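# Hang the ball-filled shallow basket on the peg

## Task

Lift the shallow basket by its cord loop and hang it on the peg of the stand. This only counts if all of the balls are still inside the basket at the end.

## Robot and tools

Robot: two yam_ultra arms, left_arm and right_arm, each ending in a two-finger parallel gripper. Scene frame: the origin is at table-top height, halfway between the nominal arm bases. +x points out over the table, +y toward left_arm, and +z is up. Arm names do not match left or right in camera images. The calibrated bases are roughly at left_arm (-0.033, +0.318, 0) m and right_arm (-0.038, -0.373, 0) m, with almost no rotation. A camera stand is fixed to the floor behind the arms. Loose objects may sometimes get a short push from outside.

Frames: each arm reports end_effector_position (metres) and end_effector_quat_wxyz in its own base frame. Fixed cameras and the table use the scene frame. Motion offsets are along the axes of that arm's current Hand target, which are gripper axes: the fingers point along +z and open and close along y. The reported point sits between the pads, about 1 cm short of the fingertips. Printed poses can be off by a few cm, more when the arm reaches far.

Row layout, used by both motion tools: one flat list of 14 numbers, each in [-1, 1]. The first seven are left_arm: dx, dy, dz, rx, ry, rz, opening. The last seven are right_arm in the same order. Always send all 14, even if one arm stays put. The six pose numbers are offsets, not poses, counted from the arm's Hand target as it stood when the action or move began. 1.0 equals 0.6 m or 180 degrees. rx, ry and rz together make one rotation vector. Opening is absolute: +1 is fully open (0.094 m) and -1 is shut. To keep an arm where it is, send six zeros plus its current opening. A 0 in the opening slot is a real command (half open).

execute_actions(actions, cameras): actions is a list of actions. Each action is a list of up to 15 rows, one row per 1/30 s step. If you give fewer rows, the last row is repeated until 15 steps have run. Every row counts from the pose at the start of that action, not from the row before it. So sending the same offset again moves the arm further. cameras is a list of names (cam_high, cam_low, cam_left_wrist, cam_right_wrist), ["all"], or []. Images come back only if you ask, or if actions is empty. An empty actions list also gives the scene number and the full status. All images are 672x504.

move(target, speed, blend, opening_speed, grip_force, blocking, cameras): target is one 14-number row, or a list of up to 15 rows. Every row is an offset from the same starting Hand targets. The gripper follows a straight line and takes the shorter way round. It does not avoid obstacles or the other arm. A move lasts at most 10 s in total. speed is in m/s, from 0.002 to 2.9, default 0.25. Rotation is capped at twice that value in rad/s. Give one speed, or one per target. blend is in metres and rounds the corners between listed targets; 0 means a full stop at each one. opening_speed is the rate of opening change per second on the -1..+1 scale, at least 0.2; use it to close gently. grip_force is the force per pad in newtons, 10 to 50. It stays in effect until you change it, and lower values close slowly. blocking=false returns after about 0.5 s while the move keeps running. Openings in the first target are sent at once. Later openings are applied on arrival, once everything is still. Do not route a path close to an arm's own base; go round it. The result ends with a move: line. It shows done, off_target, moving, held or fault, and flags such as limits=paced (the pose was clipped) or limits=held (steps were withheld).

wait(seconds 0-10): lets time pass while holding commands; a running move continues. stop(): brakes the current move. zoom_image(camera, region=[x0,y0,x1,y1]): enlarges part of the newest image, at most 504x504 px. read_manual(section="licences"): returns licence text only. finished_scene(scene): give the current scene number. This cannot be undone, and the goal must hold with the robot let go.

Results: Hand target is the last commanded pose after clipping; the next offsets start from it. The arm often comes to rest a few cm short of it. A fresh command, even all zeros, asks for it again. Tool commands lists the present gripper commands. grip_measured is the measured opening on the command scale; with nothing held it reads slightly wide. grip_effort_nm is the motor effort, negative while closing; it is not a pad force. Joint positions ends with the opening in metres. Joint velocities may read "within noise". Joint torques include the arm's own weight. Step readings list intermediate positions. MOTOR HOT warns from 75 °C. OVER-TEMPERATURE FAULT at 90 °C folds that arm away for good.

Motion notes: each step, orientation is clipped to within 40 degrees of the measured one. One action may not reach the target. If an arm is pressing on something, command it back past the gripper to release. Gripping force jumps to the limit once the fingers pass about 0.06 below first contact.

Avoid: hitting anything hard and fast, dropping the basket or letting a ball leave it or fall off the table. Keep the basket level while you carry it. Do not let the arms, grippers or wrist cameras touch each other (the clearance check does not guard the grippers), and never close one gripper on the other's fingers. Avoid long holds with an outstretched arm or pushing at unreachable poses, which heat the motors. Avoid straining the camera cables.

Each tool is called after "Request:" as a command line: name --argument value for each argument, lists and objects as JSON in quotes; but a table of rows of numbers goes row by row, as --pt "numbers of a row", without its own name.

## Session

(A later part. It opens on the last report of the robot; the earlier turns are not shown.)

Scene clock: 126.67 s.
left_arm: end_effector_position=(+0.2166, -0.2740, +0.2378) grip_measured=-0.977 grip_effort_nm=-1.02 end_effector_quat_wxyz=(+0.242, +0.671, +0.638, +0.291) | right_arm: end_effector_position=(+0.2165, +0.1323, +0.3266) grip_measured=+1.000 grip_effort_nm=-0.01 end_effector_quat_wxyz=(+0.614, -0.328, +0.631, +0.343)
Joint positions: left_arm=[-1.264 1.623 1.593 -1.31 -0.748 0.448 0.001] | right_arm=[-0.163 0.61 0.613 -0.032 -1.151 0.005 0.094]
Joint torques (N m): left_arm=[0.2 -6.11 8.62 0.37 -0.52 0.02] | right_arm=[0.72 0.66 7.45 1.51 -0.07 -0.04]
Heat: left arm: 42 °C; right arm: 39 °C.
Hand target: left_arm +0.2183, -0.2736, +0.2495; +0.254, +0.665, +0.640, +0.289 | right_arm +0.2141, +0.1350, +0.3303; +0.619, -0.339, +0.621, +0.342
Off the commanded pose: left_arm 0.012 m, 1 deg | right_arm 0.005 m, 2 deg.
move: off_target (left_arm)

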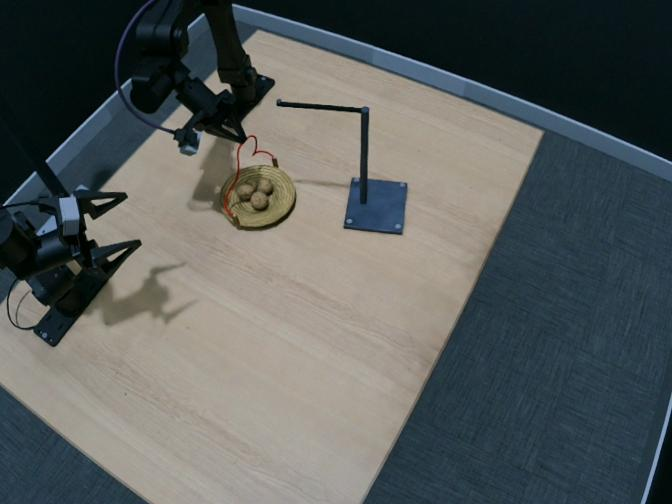

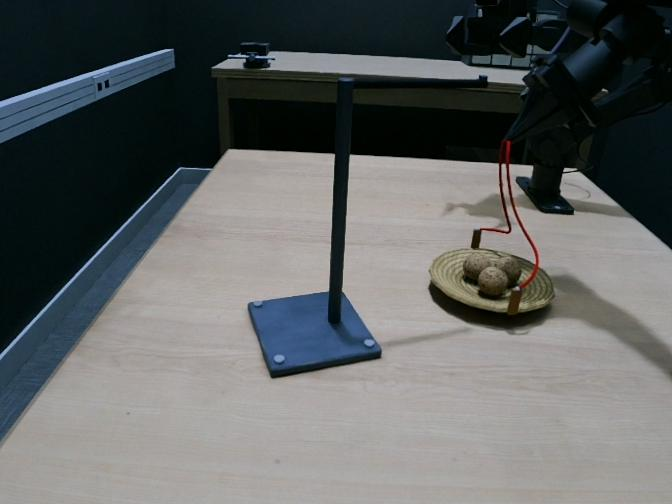

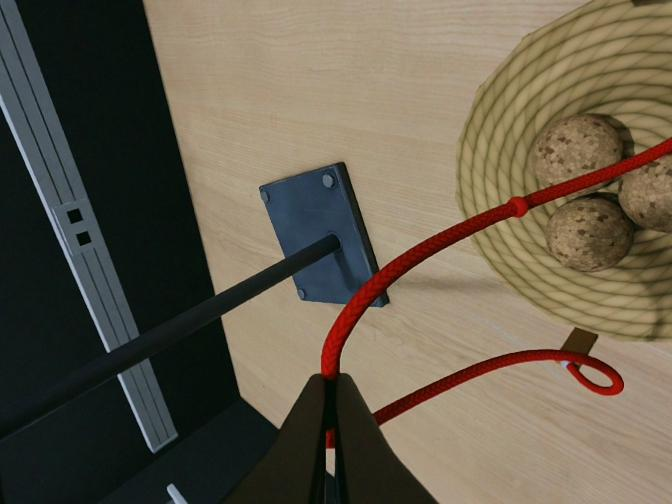

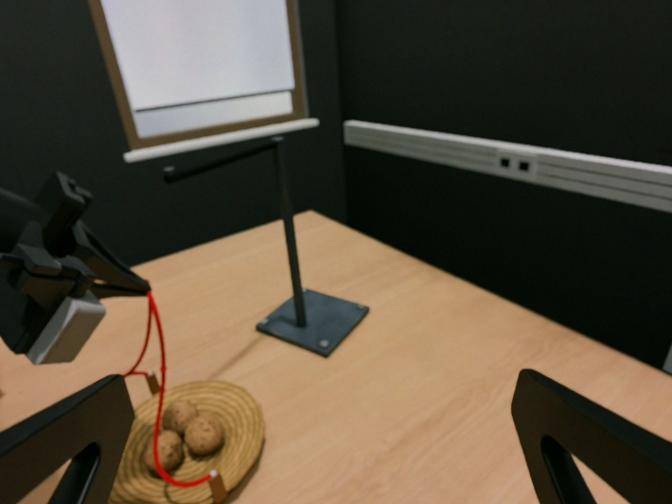

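Request:
move --target '[0.037,0.057,-0.033,0,0,0,-0.99,0,0,0,0,0,0,1]' --cameras '["cam_low","cam_high","cam_right_wrist"]' --speed 0.06

Scene clock: 134.47 s.
left_arm: end_effector_position=(+0.2281, -0.2592, +0.2708) grip_measured=-0.977 grip_effort_nm=-1.02 end_effector_quat_wxyz=(+0.234, +0.675, +0.635, +0.294) | right_arm: end_effector_position=(+0.2165, +0.1323, +0.3266) grip_measured=+1.000 grip_effort_nm=-0.01 end_effector_quat_wxyz=(+0.614, -0.328, +0.631, +0.343)
Joint positions: left_arm=[-1.209 1.622 1.729 -1.417 -0.733 0.523 0.001] | right_arm=[-0.163 0.61 0.613 -0.032 -1.151 0.005 0.094]
Joint torques (N m): left_arm=[0.43 -7.53 8.55 0.44 -0.49 0.03] | right_arm=[0.76 0.61 7.49 1.47 -0.08 -0.04]
Heat: left arm: 43 °C; right arm: 39 °C.
Hand target: left_arm +0.2287, -0.2539, +0.2890; +0.254, +0.665, +0.640, +0.289 | right_arm +0.2141, +0.1350, +0.3303; +0.619, -0.339, +0.621, +0.342
Off the commanded pose: left_arm 0.019 m, 3 deg | right_arm 0.005 m, 2 deg.
move: off_target (left_arm)
Images, in order (width x height): cam_high 672x504, cam_low 672x504, cam_right_wrist 672x504.

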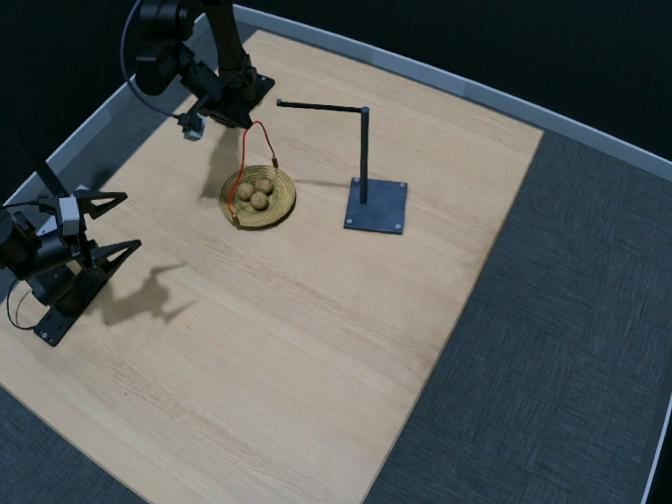

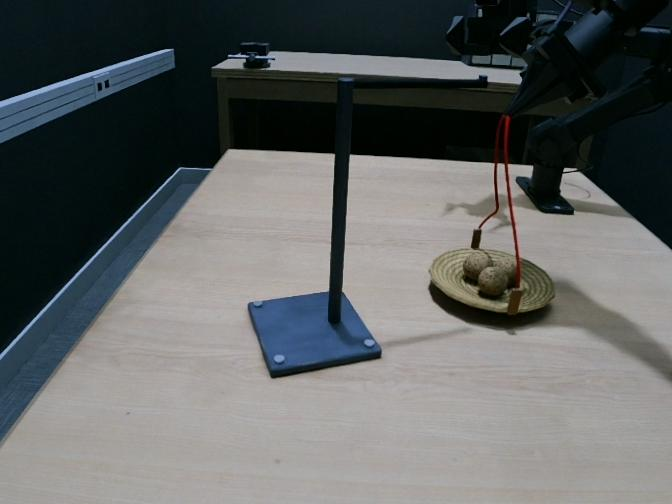

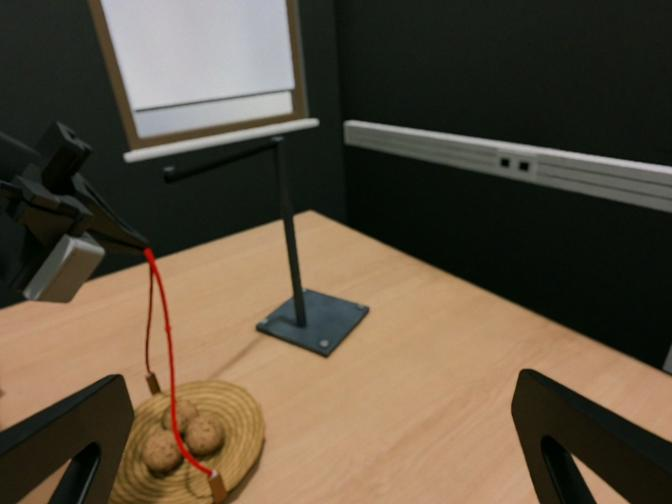

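Request:
move --target '[0.009,0.028,-0.02,0,0,0,-0.99,0,0,0,0,0,0,1]' --cameras '["cam_low","cam_high","cam_right_wrist"]' --speed 0.04

Scene clock: 138.17 s.
left_arm: end_effector_position=(+0.2269, -0.2519, +0.2947) grip_measured=-0.979 grip_effort_nm=-1.02 end_effector_quat_wxyz=(+0.235, +0.677, +0.638, +0.282) | right_arm: end_effector_position=(+0.2165, +0.1323, +0.3266) grip_measured=+1.000 grip_effort_nm=-0.02 end_effector_quat_wxyz=(+0.614, -0.328, +0.631, +0.343)
Joint positions: left_arm=[-1.193 1.622 1.84 -1.504 -0.706 0.544 0.001] | right_arm=[-0.163 0.61 0.613 -0.032 -1.151 0.005 0.094]
Joint torques (N m): left_arm=[0.51 -5.48 8.81 0.54 -0.7 0.03] | right_arm=[0.79 0.72 7.49 1.44 -0.08 -0.03]
Heat: left arm: 43 °C; right arm: 39 °C.
Hand target: left_arm +0.2322, -0.2497, +0.3096; +0.254, +0.665, +0.640, +0.289 | right_arm +0.2141, +0.1350, +0.3303; +0.619, -0.339, +0.621, +0.342
Off the commanded pose: left_arm 0.016 m, 3 deg | right_arm 0.005 m, 2 deg.
move: off_target (left_arm)
Images, in order (width x height): cam_high 672x504, cam_low 672x504, cam_right_wrist 672x504.

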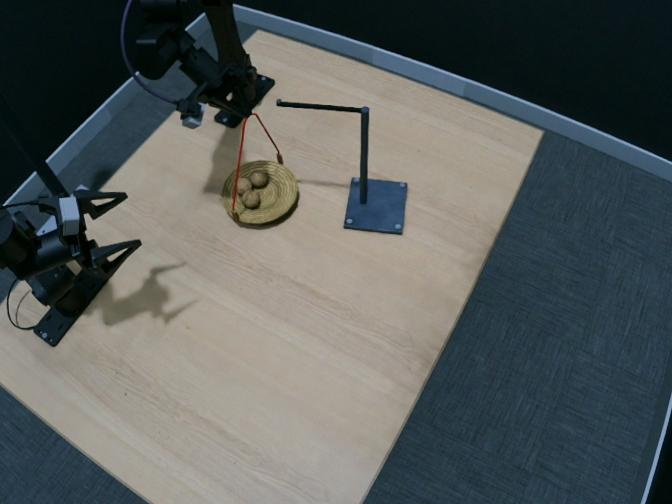

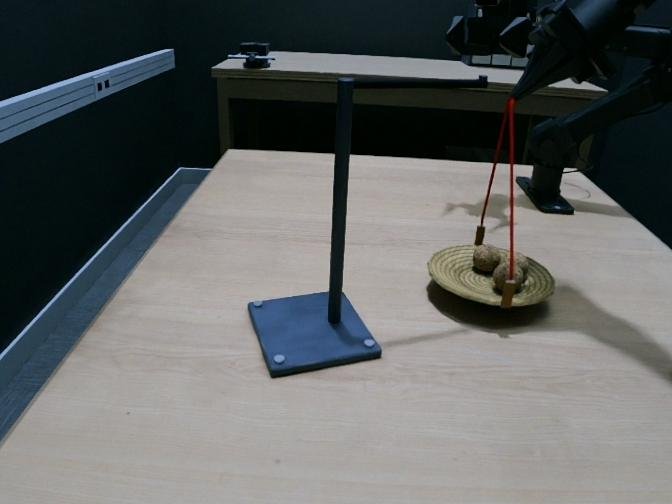

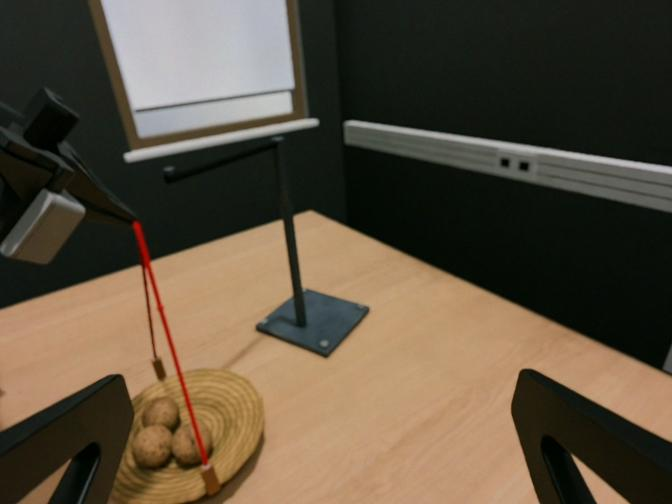

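Request:
move --target '[0.008,0.074,-0.079,0,0,0,-0.99,0,0,0,0,0,0,1]' --cameras '["cam_low","cam_high","cam_right_wrist","cam_left_wrist"]' --speed 0.05

Scene clock: 146.03 s.
left_arm: end_effector_position=(+0.2281, -0.2556, +0.3524) grip_measured=-0.979 grip_effort_nm=-1.02 end_effector_quat_wxyz=(+0.289, +0.685, +0.612, +0.269) | right_arm: end_effector_position=(+0.2165, +0.1323, +0.3266) grip_measured=+1.000 grip_effort_nm=-0.01 end_effector_quat_wxyz=(+0.614, -0.328, +0.631, +0.343)
Joint positions: left_arm=[-1.193 1.631 2.067 -1.563 -0.704 0.655 0.001] | right_arm=[-0.163 0.61 0.613 -0.032 -1.151 0.005 0.094]
Joint torques (N m): left_arm=[-0.42 -6.56 8.17 0.82 -0.82 0.02] | right_arm=[0.9 0.51 7.46 1.48 -0.1 -0.02]
Heat: left arm: 43 °C; right arm: 39 °C.
Hand target: left_arm +0.2299, -0.2487, +0.3747; +0.254, +0.665, +0.640, +0.289 | right_arm +0.2141, +0.1350, +0.3303; +0.619, -0.339, +0.621, +0.342
Off the commanded pose: left_arm 0.023 m, 6 deg | right_arm 0.005 m, 2 deg.
joint read past its limit (left arm) — joint 4 (wrist pitch), lower limit.
joint sent to its limit (left arm) — joint 4 (wrist pitch), lower limit. The joint targets are off in orientation, not in position.
move: off_target (left_arm)

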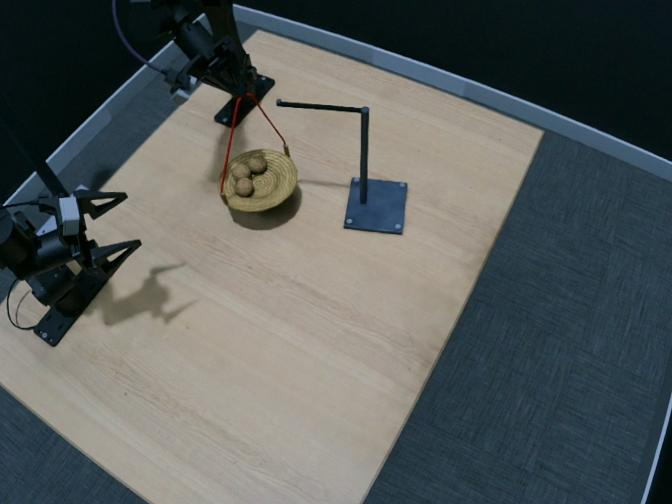

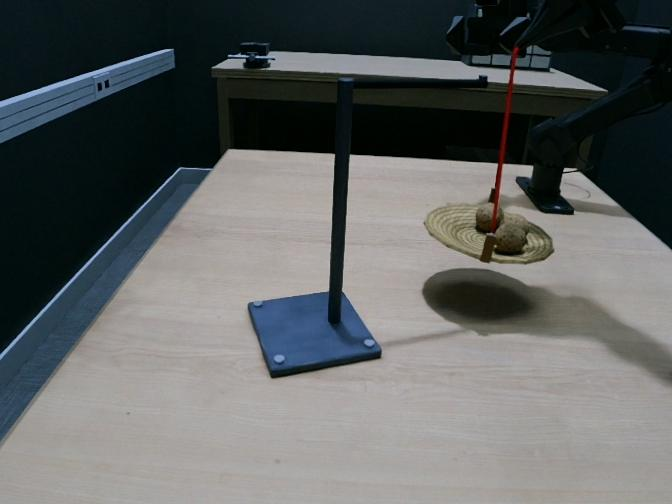

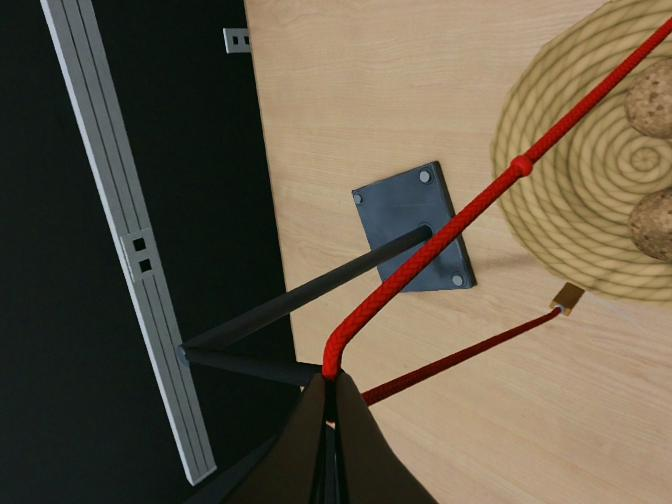

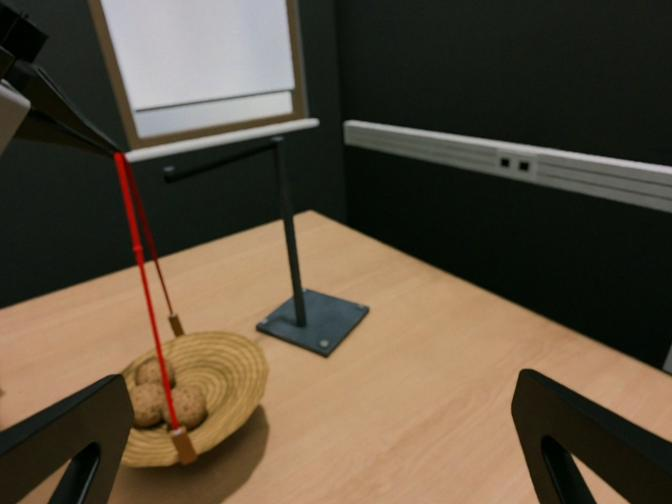

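Request:
move --target '[0.035,0.0265,-0.018,0,0,0,-0.99,0,0,0,0,0,0,1]' --cameras '["cam_low","cam_high","cam_right_wrist","cam_left_wrist"]' --speed 0.05

Scene clock: 157.37 s.
left_arm: end_effector_position=(+0.2320, -0.2404, +0.3705) grip_measured=-0.979 grip_effort_nm=-1.03 end_effector_quat_wxyz=(+0.300, +0.688, +0.601, +0.276) | right_arm: end_effector_position=(+0.2165, +0.1323, +0.3266) grip_measured=+1.000 grip_effort_nm=-0.01 end_effector_quat_wxyz=(+0.614, -0.328, +0.631, +0.343)
Joint positions: left_arm=[-1.163 1.594 2.093 -1.566 -0.704 0.73 0.001] | right_arm=[-0.163 0.61 0.613 -0.032 -1.151 0.005 0.094]
Joint torques (N m): left_arm=[0.54 -6.89 8.01 0.91 -0.71 0.04] | right_arm=[0.84 0.69 7.38 1.47 -0.1 -0.04]
Heat: left arm: 43 °C; right arm: 39 °C.
Hand target: left_arm +0.2337, -0.2290, +0.3948; +0.254, +0.665, +0.640, +0.289 | right_arm +0.2141, +0.1350, +0.3303; +0.619, -0.339, +0.621, +0.342
Off the commanded pose: left_arm 0.027 m, 8 deg | right_arm 0.005 m, 2 deg.
joint read past its limit (left arm) — joint 4 (wrist pitch), lower limit.
joint sent to its limit (left arm) — joint 4 (wrist pitch), lower limit. The joint targets are off in orientation, not in position.
move: off_target (left_arm)

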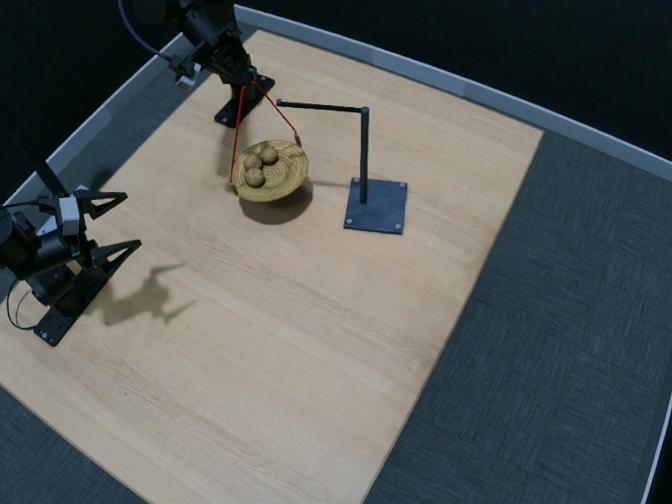

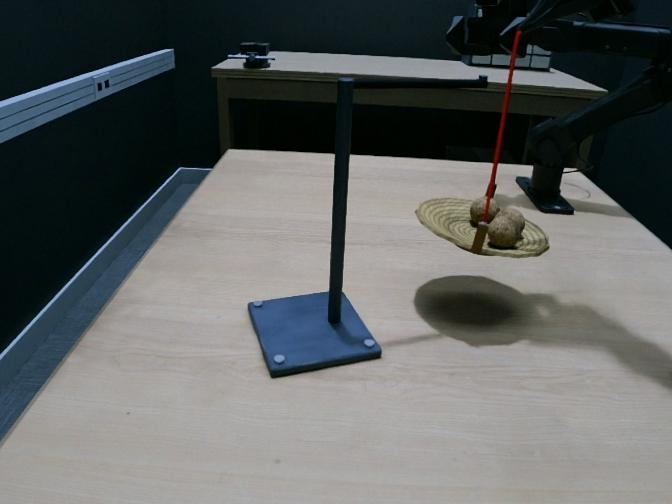

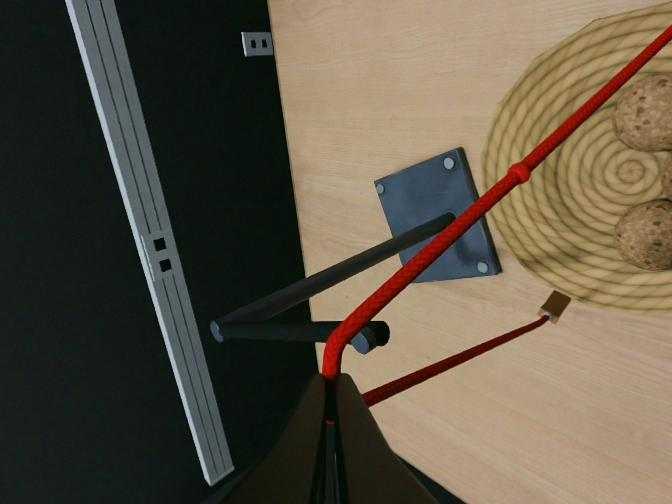

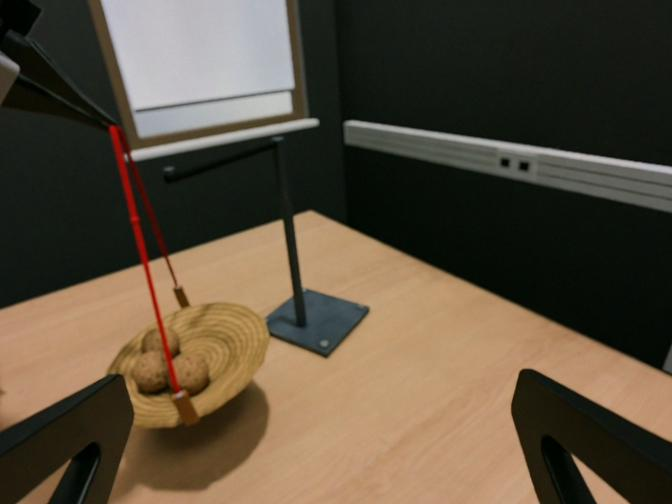

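Request:
move --target '[0.055,0.085,0.09,0.003,0.039,-0.039,-0.99,0,0,0,0,0,0,1]' --cameras '["cam_low","cam_high","cam_right_wrist","cam_left_wrist"]' --speed 0.04

Scene clock: 165.50 s.
left_arm: end_effector_position=(+0.3046, -0.1998, +0.3819) grip_measured=-0.979 grip_effort_nm=-1.03 end_effector_quat_wxyz=(+0.275, +0.621, +0.666, +0.308) | right_arm: end_effector_position=(+0.2165, +0.1323, +0.3266) grip_measured=+1.000 grip_effort_nm=-0.01 end_effector_quat_wxyz=(+0.614, -0.328, +0.631, +0.343)
Joint positions: left_arm=[-0.9 1.716 2.273 -1.569 -0.68 0.804 0.001] | right_arm=[-0.163 0.61 0.613 -0.032 -1.151 0.005 0.094]
Joint torques (N m): left_arm=[0.46 -5.05 7.92 1.03 -0.6 0.03] | right_arm=[0.77 0.59 7.46 1.48 -0.14 -0.04]
Heat: left arm: 43 °C; right arm: 39 °C.
Hand target: left_arm +0.3084, -0.1970, +0.3949; +0.229, +0.607, +0.695, +0.310 | right_arm +0.2141, +0.1350, +0.3303; +0.619, -0.339, +0.621, +0.342
Off the commanded pose: left_arm 0.014 m, 7 deg | right_arm 0.005 m, 2 deg.
joint read past its limit (left arm) — joint 4 (wrist pitch), lower limit.
joint sent to its limit (left arm) — joint 4 (wrist pitch), lower limit. The joint targets are off in orientation, not in position.
move: off_target (left_arm)

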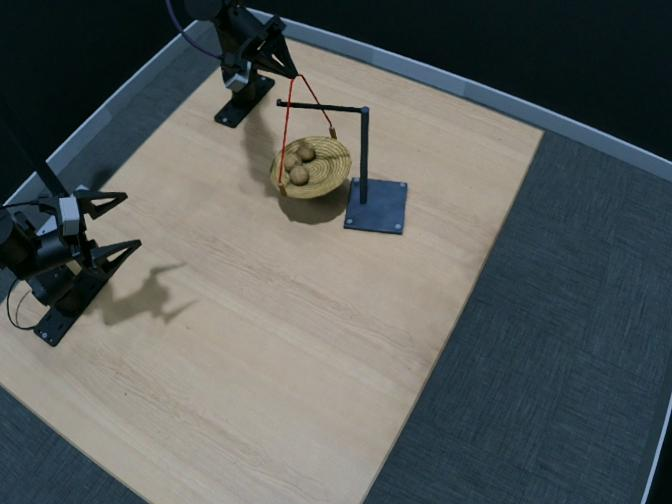

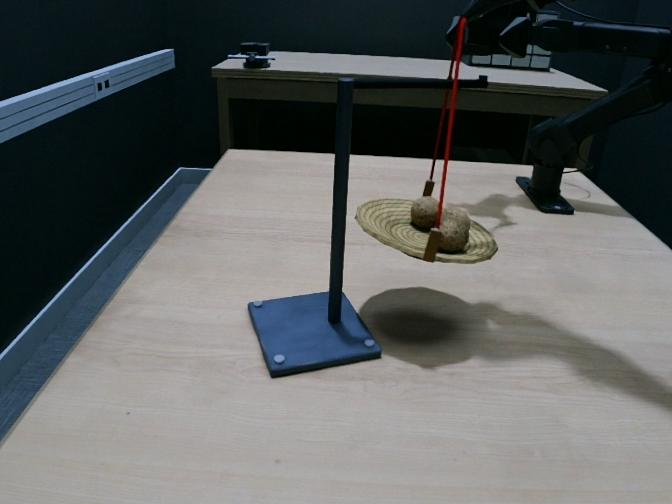

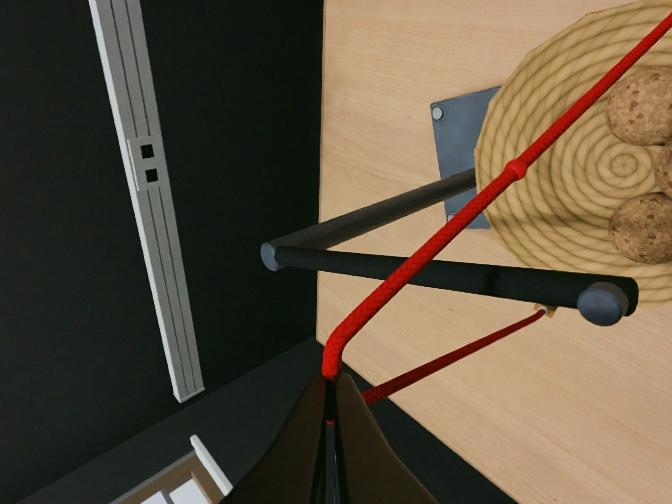

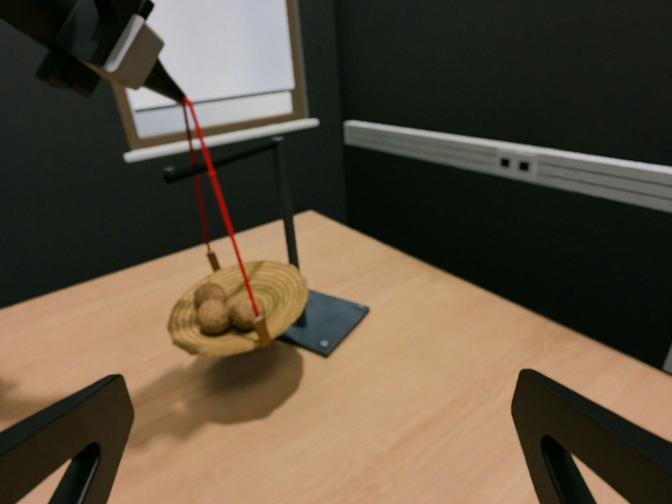

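Request:
move --target '[-0.013,-0.042,0.0395,0,0,0,-0.99,0,0,0,0,0,0,1]' --cameras '["cam_low","cam_high","cam_right_wrist","cam_left_wrist"]' --speed 0.04

Request:
zoom_image --camera "cam_low" --region '[330, 10, 550, 180]'

Request:
zoom_image --camera "cam_right_wrist" --region '[100, 60, 340, 240]'

Scene clock: 171.87 s.
left_arm: end_effector_position=(+0.3061, -0.2029, +0.3558) grip_measured=-0.979 grip_effort_nm=-1.02 end_effector_quat_wxyz=(+0.246, +0.617, +0.683, +0.303) | right_arm: end_effector_position=(+0.2165, +0.1323, +0.3266) grip_measured=+1.000 grip_effort_nm=-0.01 end_effector_quat_wxyz=(+0.614, -0.328, +0.631, +0.343)
Joint positions: left_arm=[-0.9 1.731 2.202 -1.57 -0.675 0.738 0.001] | right_arm=[-0.163 0.61 0.613 -0.032 -1.151 0.005 0.094]
Joint torques (N m): left_arm=[-0.34 -5.38 5.24 0.92 -0.61 -0.11] | right_arm=[0.88 0.75 7.41 1.41 -0.11 -0.07]
Heat: left arm: 43 °C; right arm: 39 °C.
Hand target: left_arm +0.3084, -0.2028, +0.3599; +0.228, +0.607, +0.695, +0.310 | right_arm +0.2141, +0.1350, +0.3303; +0.619, -0.339, +0.621, +0.342
Off the commanded pose: left_arm 0.005 m, 3 deg | right_arm 0.005 m, 2 deg.
joint read past its limit (left arm) — joint 4 (wrist pitch), lower limit.
joint sent to its limit (left arm) — joint 4 (wrist pitch), lower limit. The joint targets are off in orientation, not in position.
move: off_target (left_arm)

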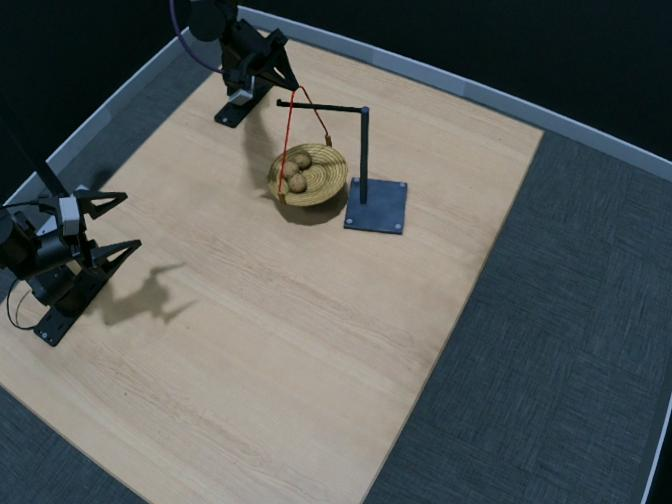

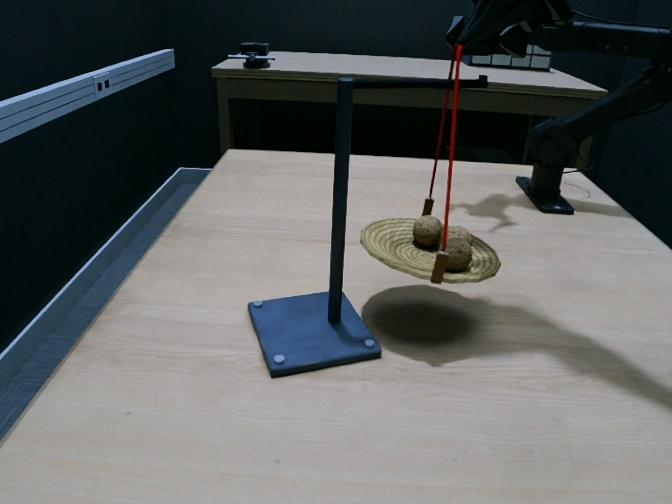

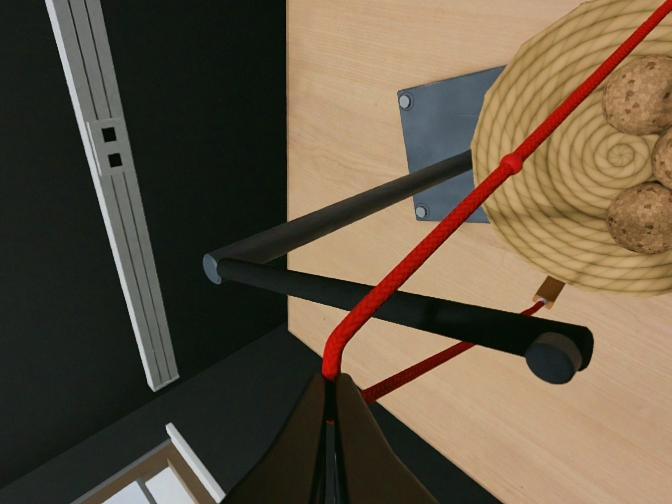

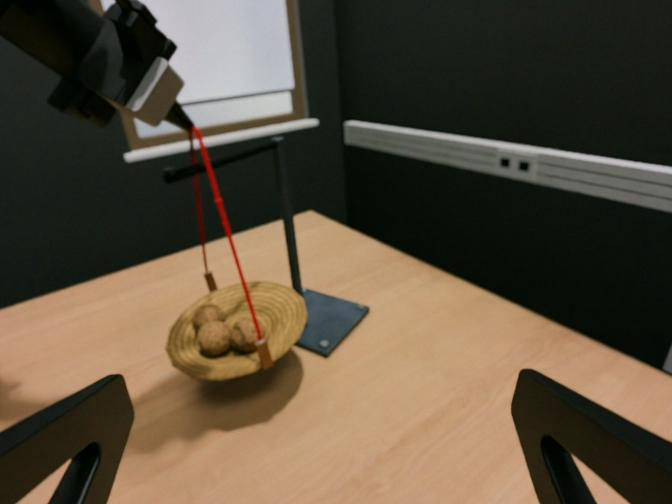

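Scaled by 2.291.

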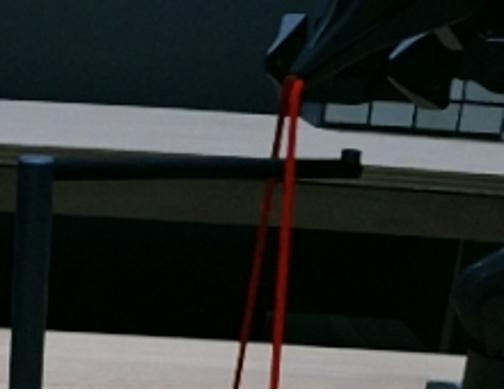

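Scaled by 2.100.

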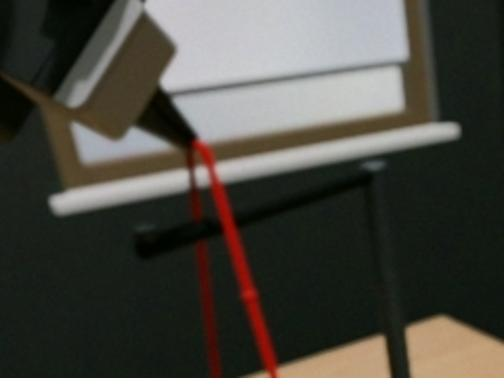

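Request:
move --target '[-0.003,-0.039,0.038,0,0,0,-0.99,0,0,0,0,0,0,1]' --cameras '["cam_low","cam_high","cam_right_wrist","cam_left_wrist"]' --speed 0.03

Request:
zoom_image --camera "cam_low" --region '[330, 10, 550, 180]'

Request:
zoom_image --camera "cam_right_wrist" --region '[100, 60, 340, 240]'

Scene clock: 177.57 s.
left_arm: end_effector_position=(+0.3055, -0.2027, +0.3227) grip_measured=-0.979 grip_effort_nm=-1.03 end_effector_quat_wxyz=(+0.213, +0.618, +0.691, +0.307) | right_arm: end_effector_position=(+0.2165, +0.1323, +0.3266) grip_measured=+1.000 grip_effort_nm=-0.01 end_effector_quat_wxyz=(+0.614, -0.328, +0.631, +0.343)
Joint positions: left_arm=[-0.904 1.718 2.058 -1.528 -0.681 0.693 0.001] | right_arm=[-0.163 0.61 0.613 -0.032 -1.151 0.005 0.094]
Joint torques (N m): left_arm=[0.03 -6.54 4.34 0.99 -0.52 -0.08] | right_arm=[0.87 0.69 7.32 1.44 -0.13 -0.05]
Heat: left arm: 42 °C; right arm: 39 °C.
Hand target: left_arm +0.3081, -0.2027, +0.3272; +0.229, +0.607, +0.695, +0.310 | right_arm +0.2141, +0.1350, +0.3303; +0.619, -0.339, +0.621, +0.342
Off the commanded pose: left_arm 0.005 m, 2 deg | right_arm 0.005 m, 2 deg.
move: done

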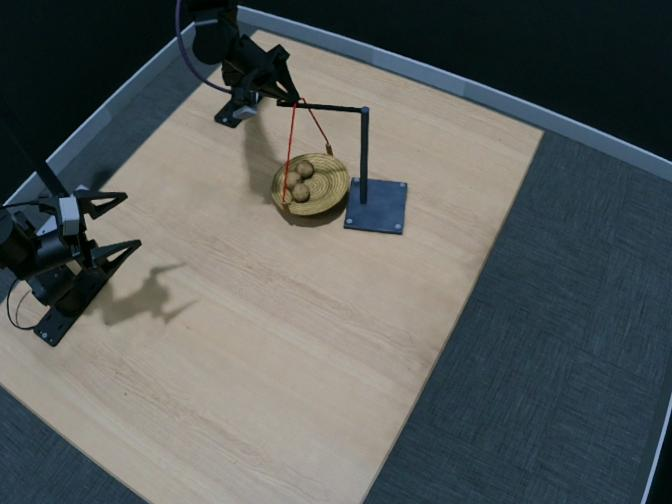

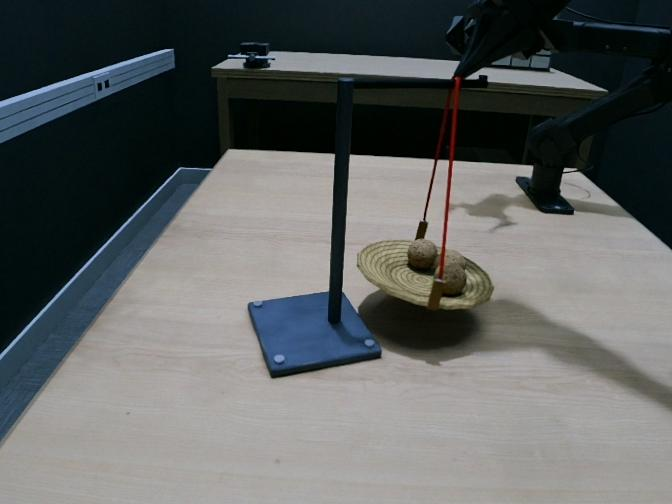

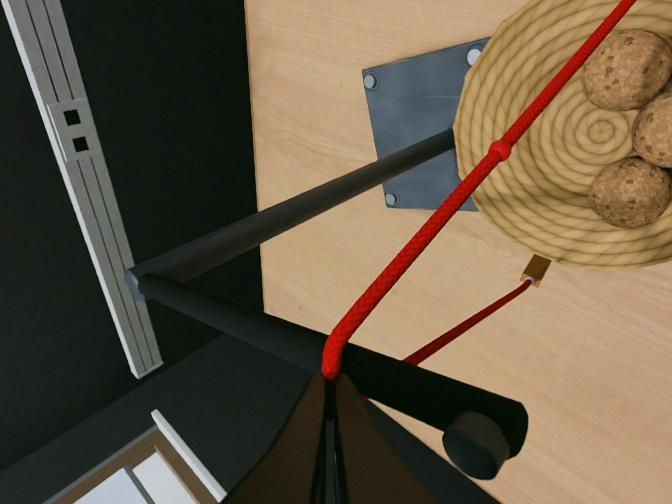

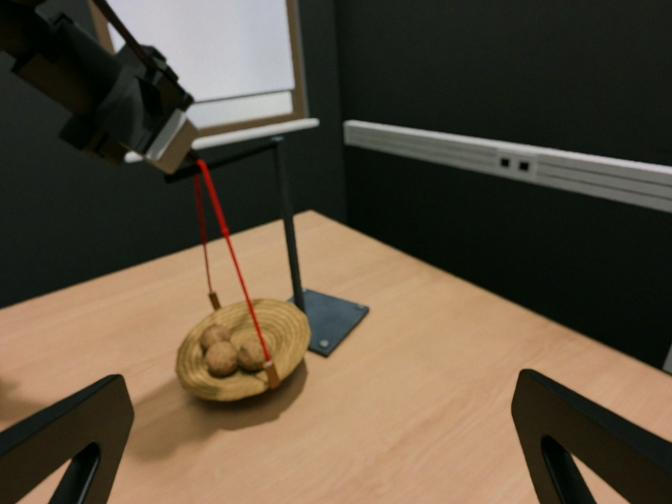

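Scaled by 2.291.

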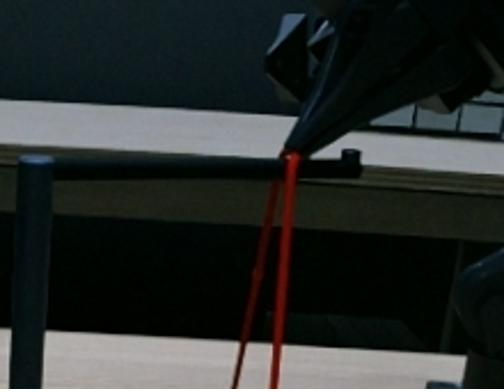

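Scaled by 2.100.

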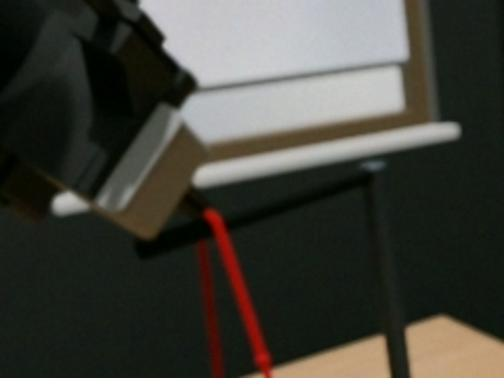

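Request:
move --target '[-0.001,-0.013,0.0127,0,0,0,-0.99,0,0,0,0,0,0,1]' --cameras '["cam_low","cam_left_wrist","cam_right_wrist"]' --speed 0.02

Request:
zoom_image --camera "cam_low" --region '[330, 10, 550, 180]'

Request:
zoom_image --camera "cam_left_wrist" --region '[200, 250, 500, 500]'

Scene clock: 181.40 s.
left_arm: end_effector_position=(+0.3051, -0.2022, +0.3214) grip_measured=-0.979 grip_effort_nm=-1.03 end_effector_quat_wxyz=(+0.229, +0.611, +0.692, +0.310) | right_arm: end_effector_position=(+0.2165, +0.1323, +0.3266) grip_measured=+1.000 grip_effort_nm=-0.01 end_effector_quat_wxyz=(+0.614, -0.328, +0.631, +0.343)
Joint positions: left_arm=[-0.909 1.674 1.981 -1.462 -0.694 0.691 0.001] | right_arm=[-0.163 0.61 0.613 -0.032 -1.151 0.005 0.094]
Joint torques (N m): left_arm=[0.5 -5.23 3.81 0.94 -0.38 -0.08] | right_arm=[0.84 0.84 7.47 1.46 -0.16 0]
Heat: left arm: 42 °C; right arm: 39 °C.
Hand target: left_arm +0.3079, -0.2028, +0.3162; +0.228, +0.607, +0.695, +0.310 | right_arm +0.2141, +0.1350, +0.3303; +0.619, -0.339, +0.621, +0.342
Off the commanded pose: left_arm 0.006 m, 1 deg | right_arm 0.005 m, 2 deg.
move: done
Images, in order (width x height): cam_low 672x504, cam_left_wrist 672x504, cam_right_wrist 672x504.

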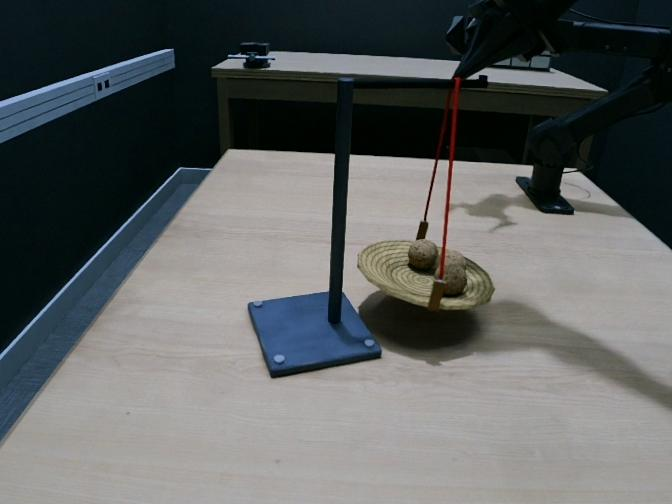

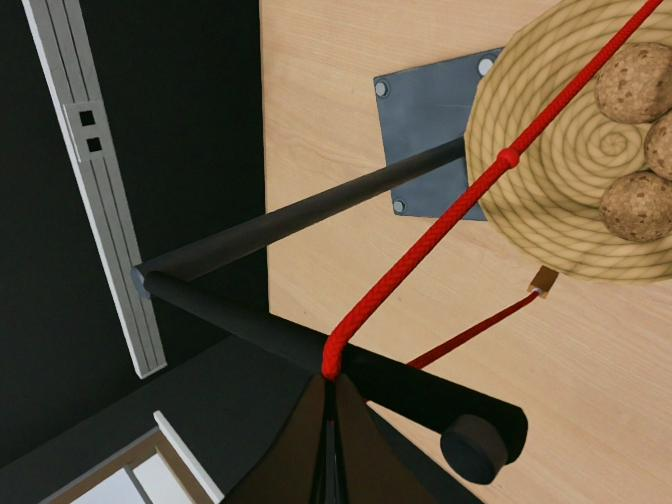

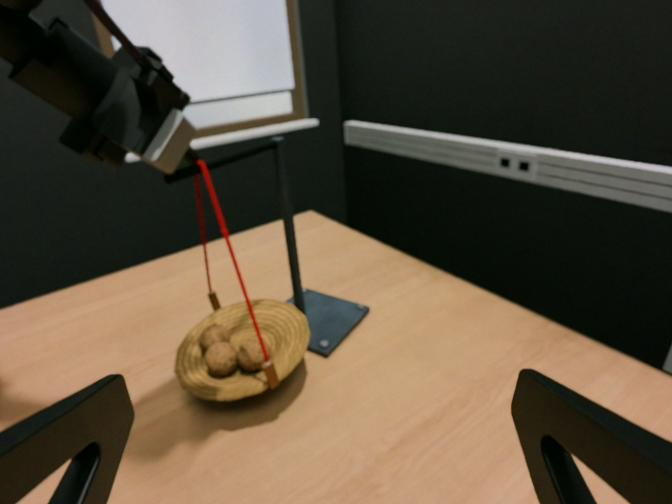

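Scaled by 2.291.

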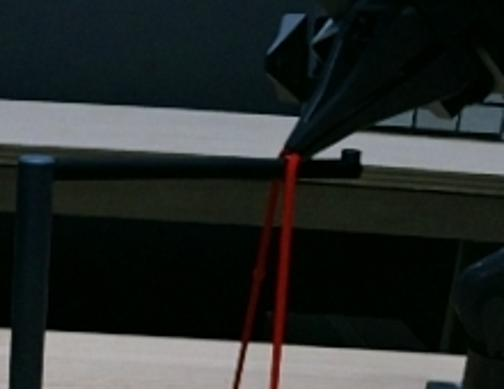

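Scaled by 1.680.

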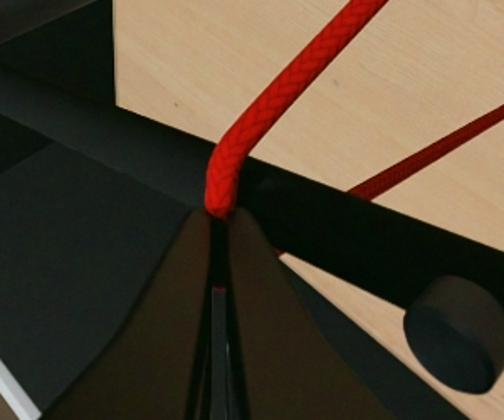

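Request:
move --target '[0,0.003,-0.003,0,0,0,-0.6,0,0,0,0,0,0,1]' --cameras '["cam_low","cam_left_wrist","cam_right_wrist"]' --opening_speed 0.2

Request:
zoom_image --camera "cam_low" --region '[330, 10, 550, 180]'

Request:
zoom_image --camera "cam_left_wrist" --region '[200, 250, 500, 500]'

Scene clock: 185.80 s.
left_arm: end_effector_position=(+0.3095, -0.2015, +0.3264) grip_measured=-0.602 grip_effort_nm=0.11 end_effector_quat_wxyz=(+0.239, +0.602, +0.691, +0.321) | right_arm: end_effector_position=(+0.2165, +0.1323, +0.3266) grip_measured=+1.000 grip_effort_nm=-0.01 end_effector_quat_wxyz=(+0.614, -0.328, +0.631, +0.343)
Joint positions: left_arm=[-0.909 1.673 1.981 -1.442 -0.722 0.691 0.019] | right_arm=[-0.163 0.61 0.613 -0.032 -1.151 0.005 0.094]
Joint torques (N m): left_arm=[0.44 -4.75 5.41 0.65 -0.11 -0.08] | right_arm=[0.9 0.62 7.35 1.49 -0.11 -0.04]
Heat: left arm: 42 °C; right arm: 39 °C.
Hand target: left_arm +0.3080, -0.2029, +0.3187; +0.228, +0.607, +0.695, +0.310 | right_arm +0.2141, +0.1350, +0.3303; +0.619, -0.339, +0.621, +0.342
Off the commanded pose: left_arm 0.008 m, 2 deg | right_arm 0.005 m, 2 deg.
move: done
Images, in order (width x height): cam_low 672x504, cam_left_wrist 672x504, cam_right_wrist 672x504.

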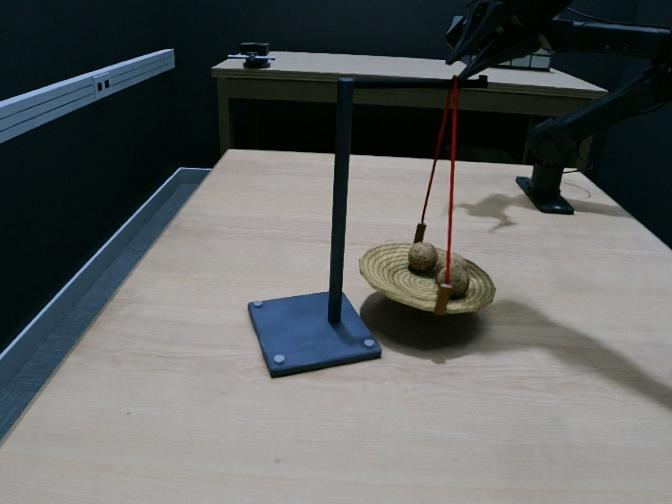

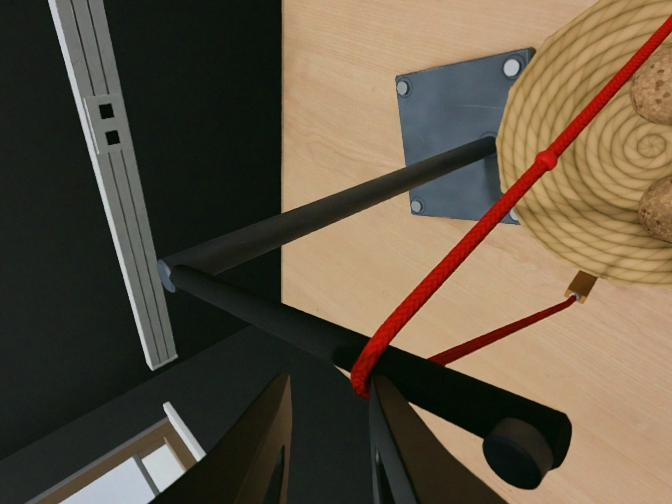

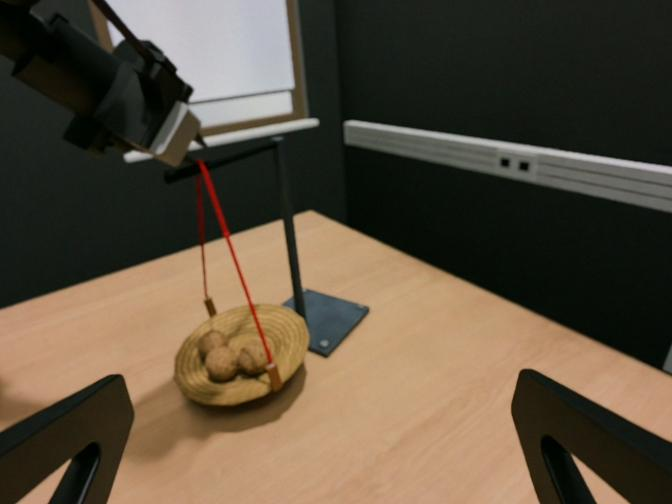

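Scaled by 2.291.

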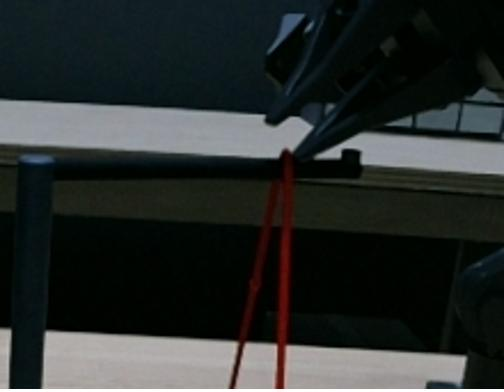

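Scaled by 1.680.

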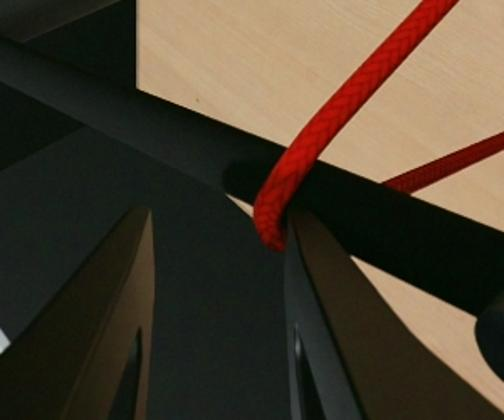

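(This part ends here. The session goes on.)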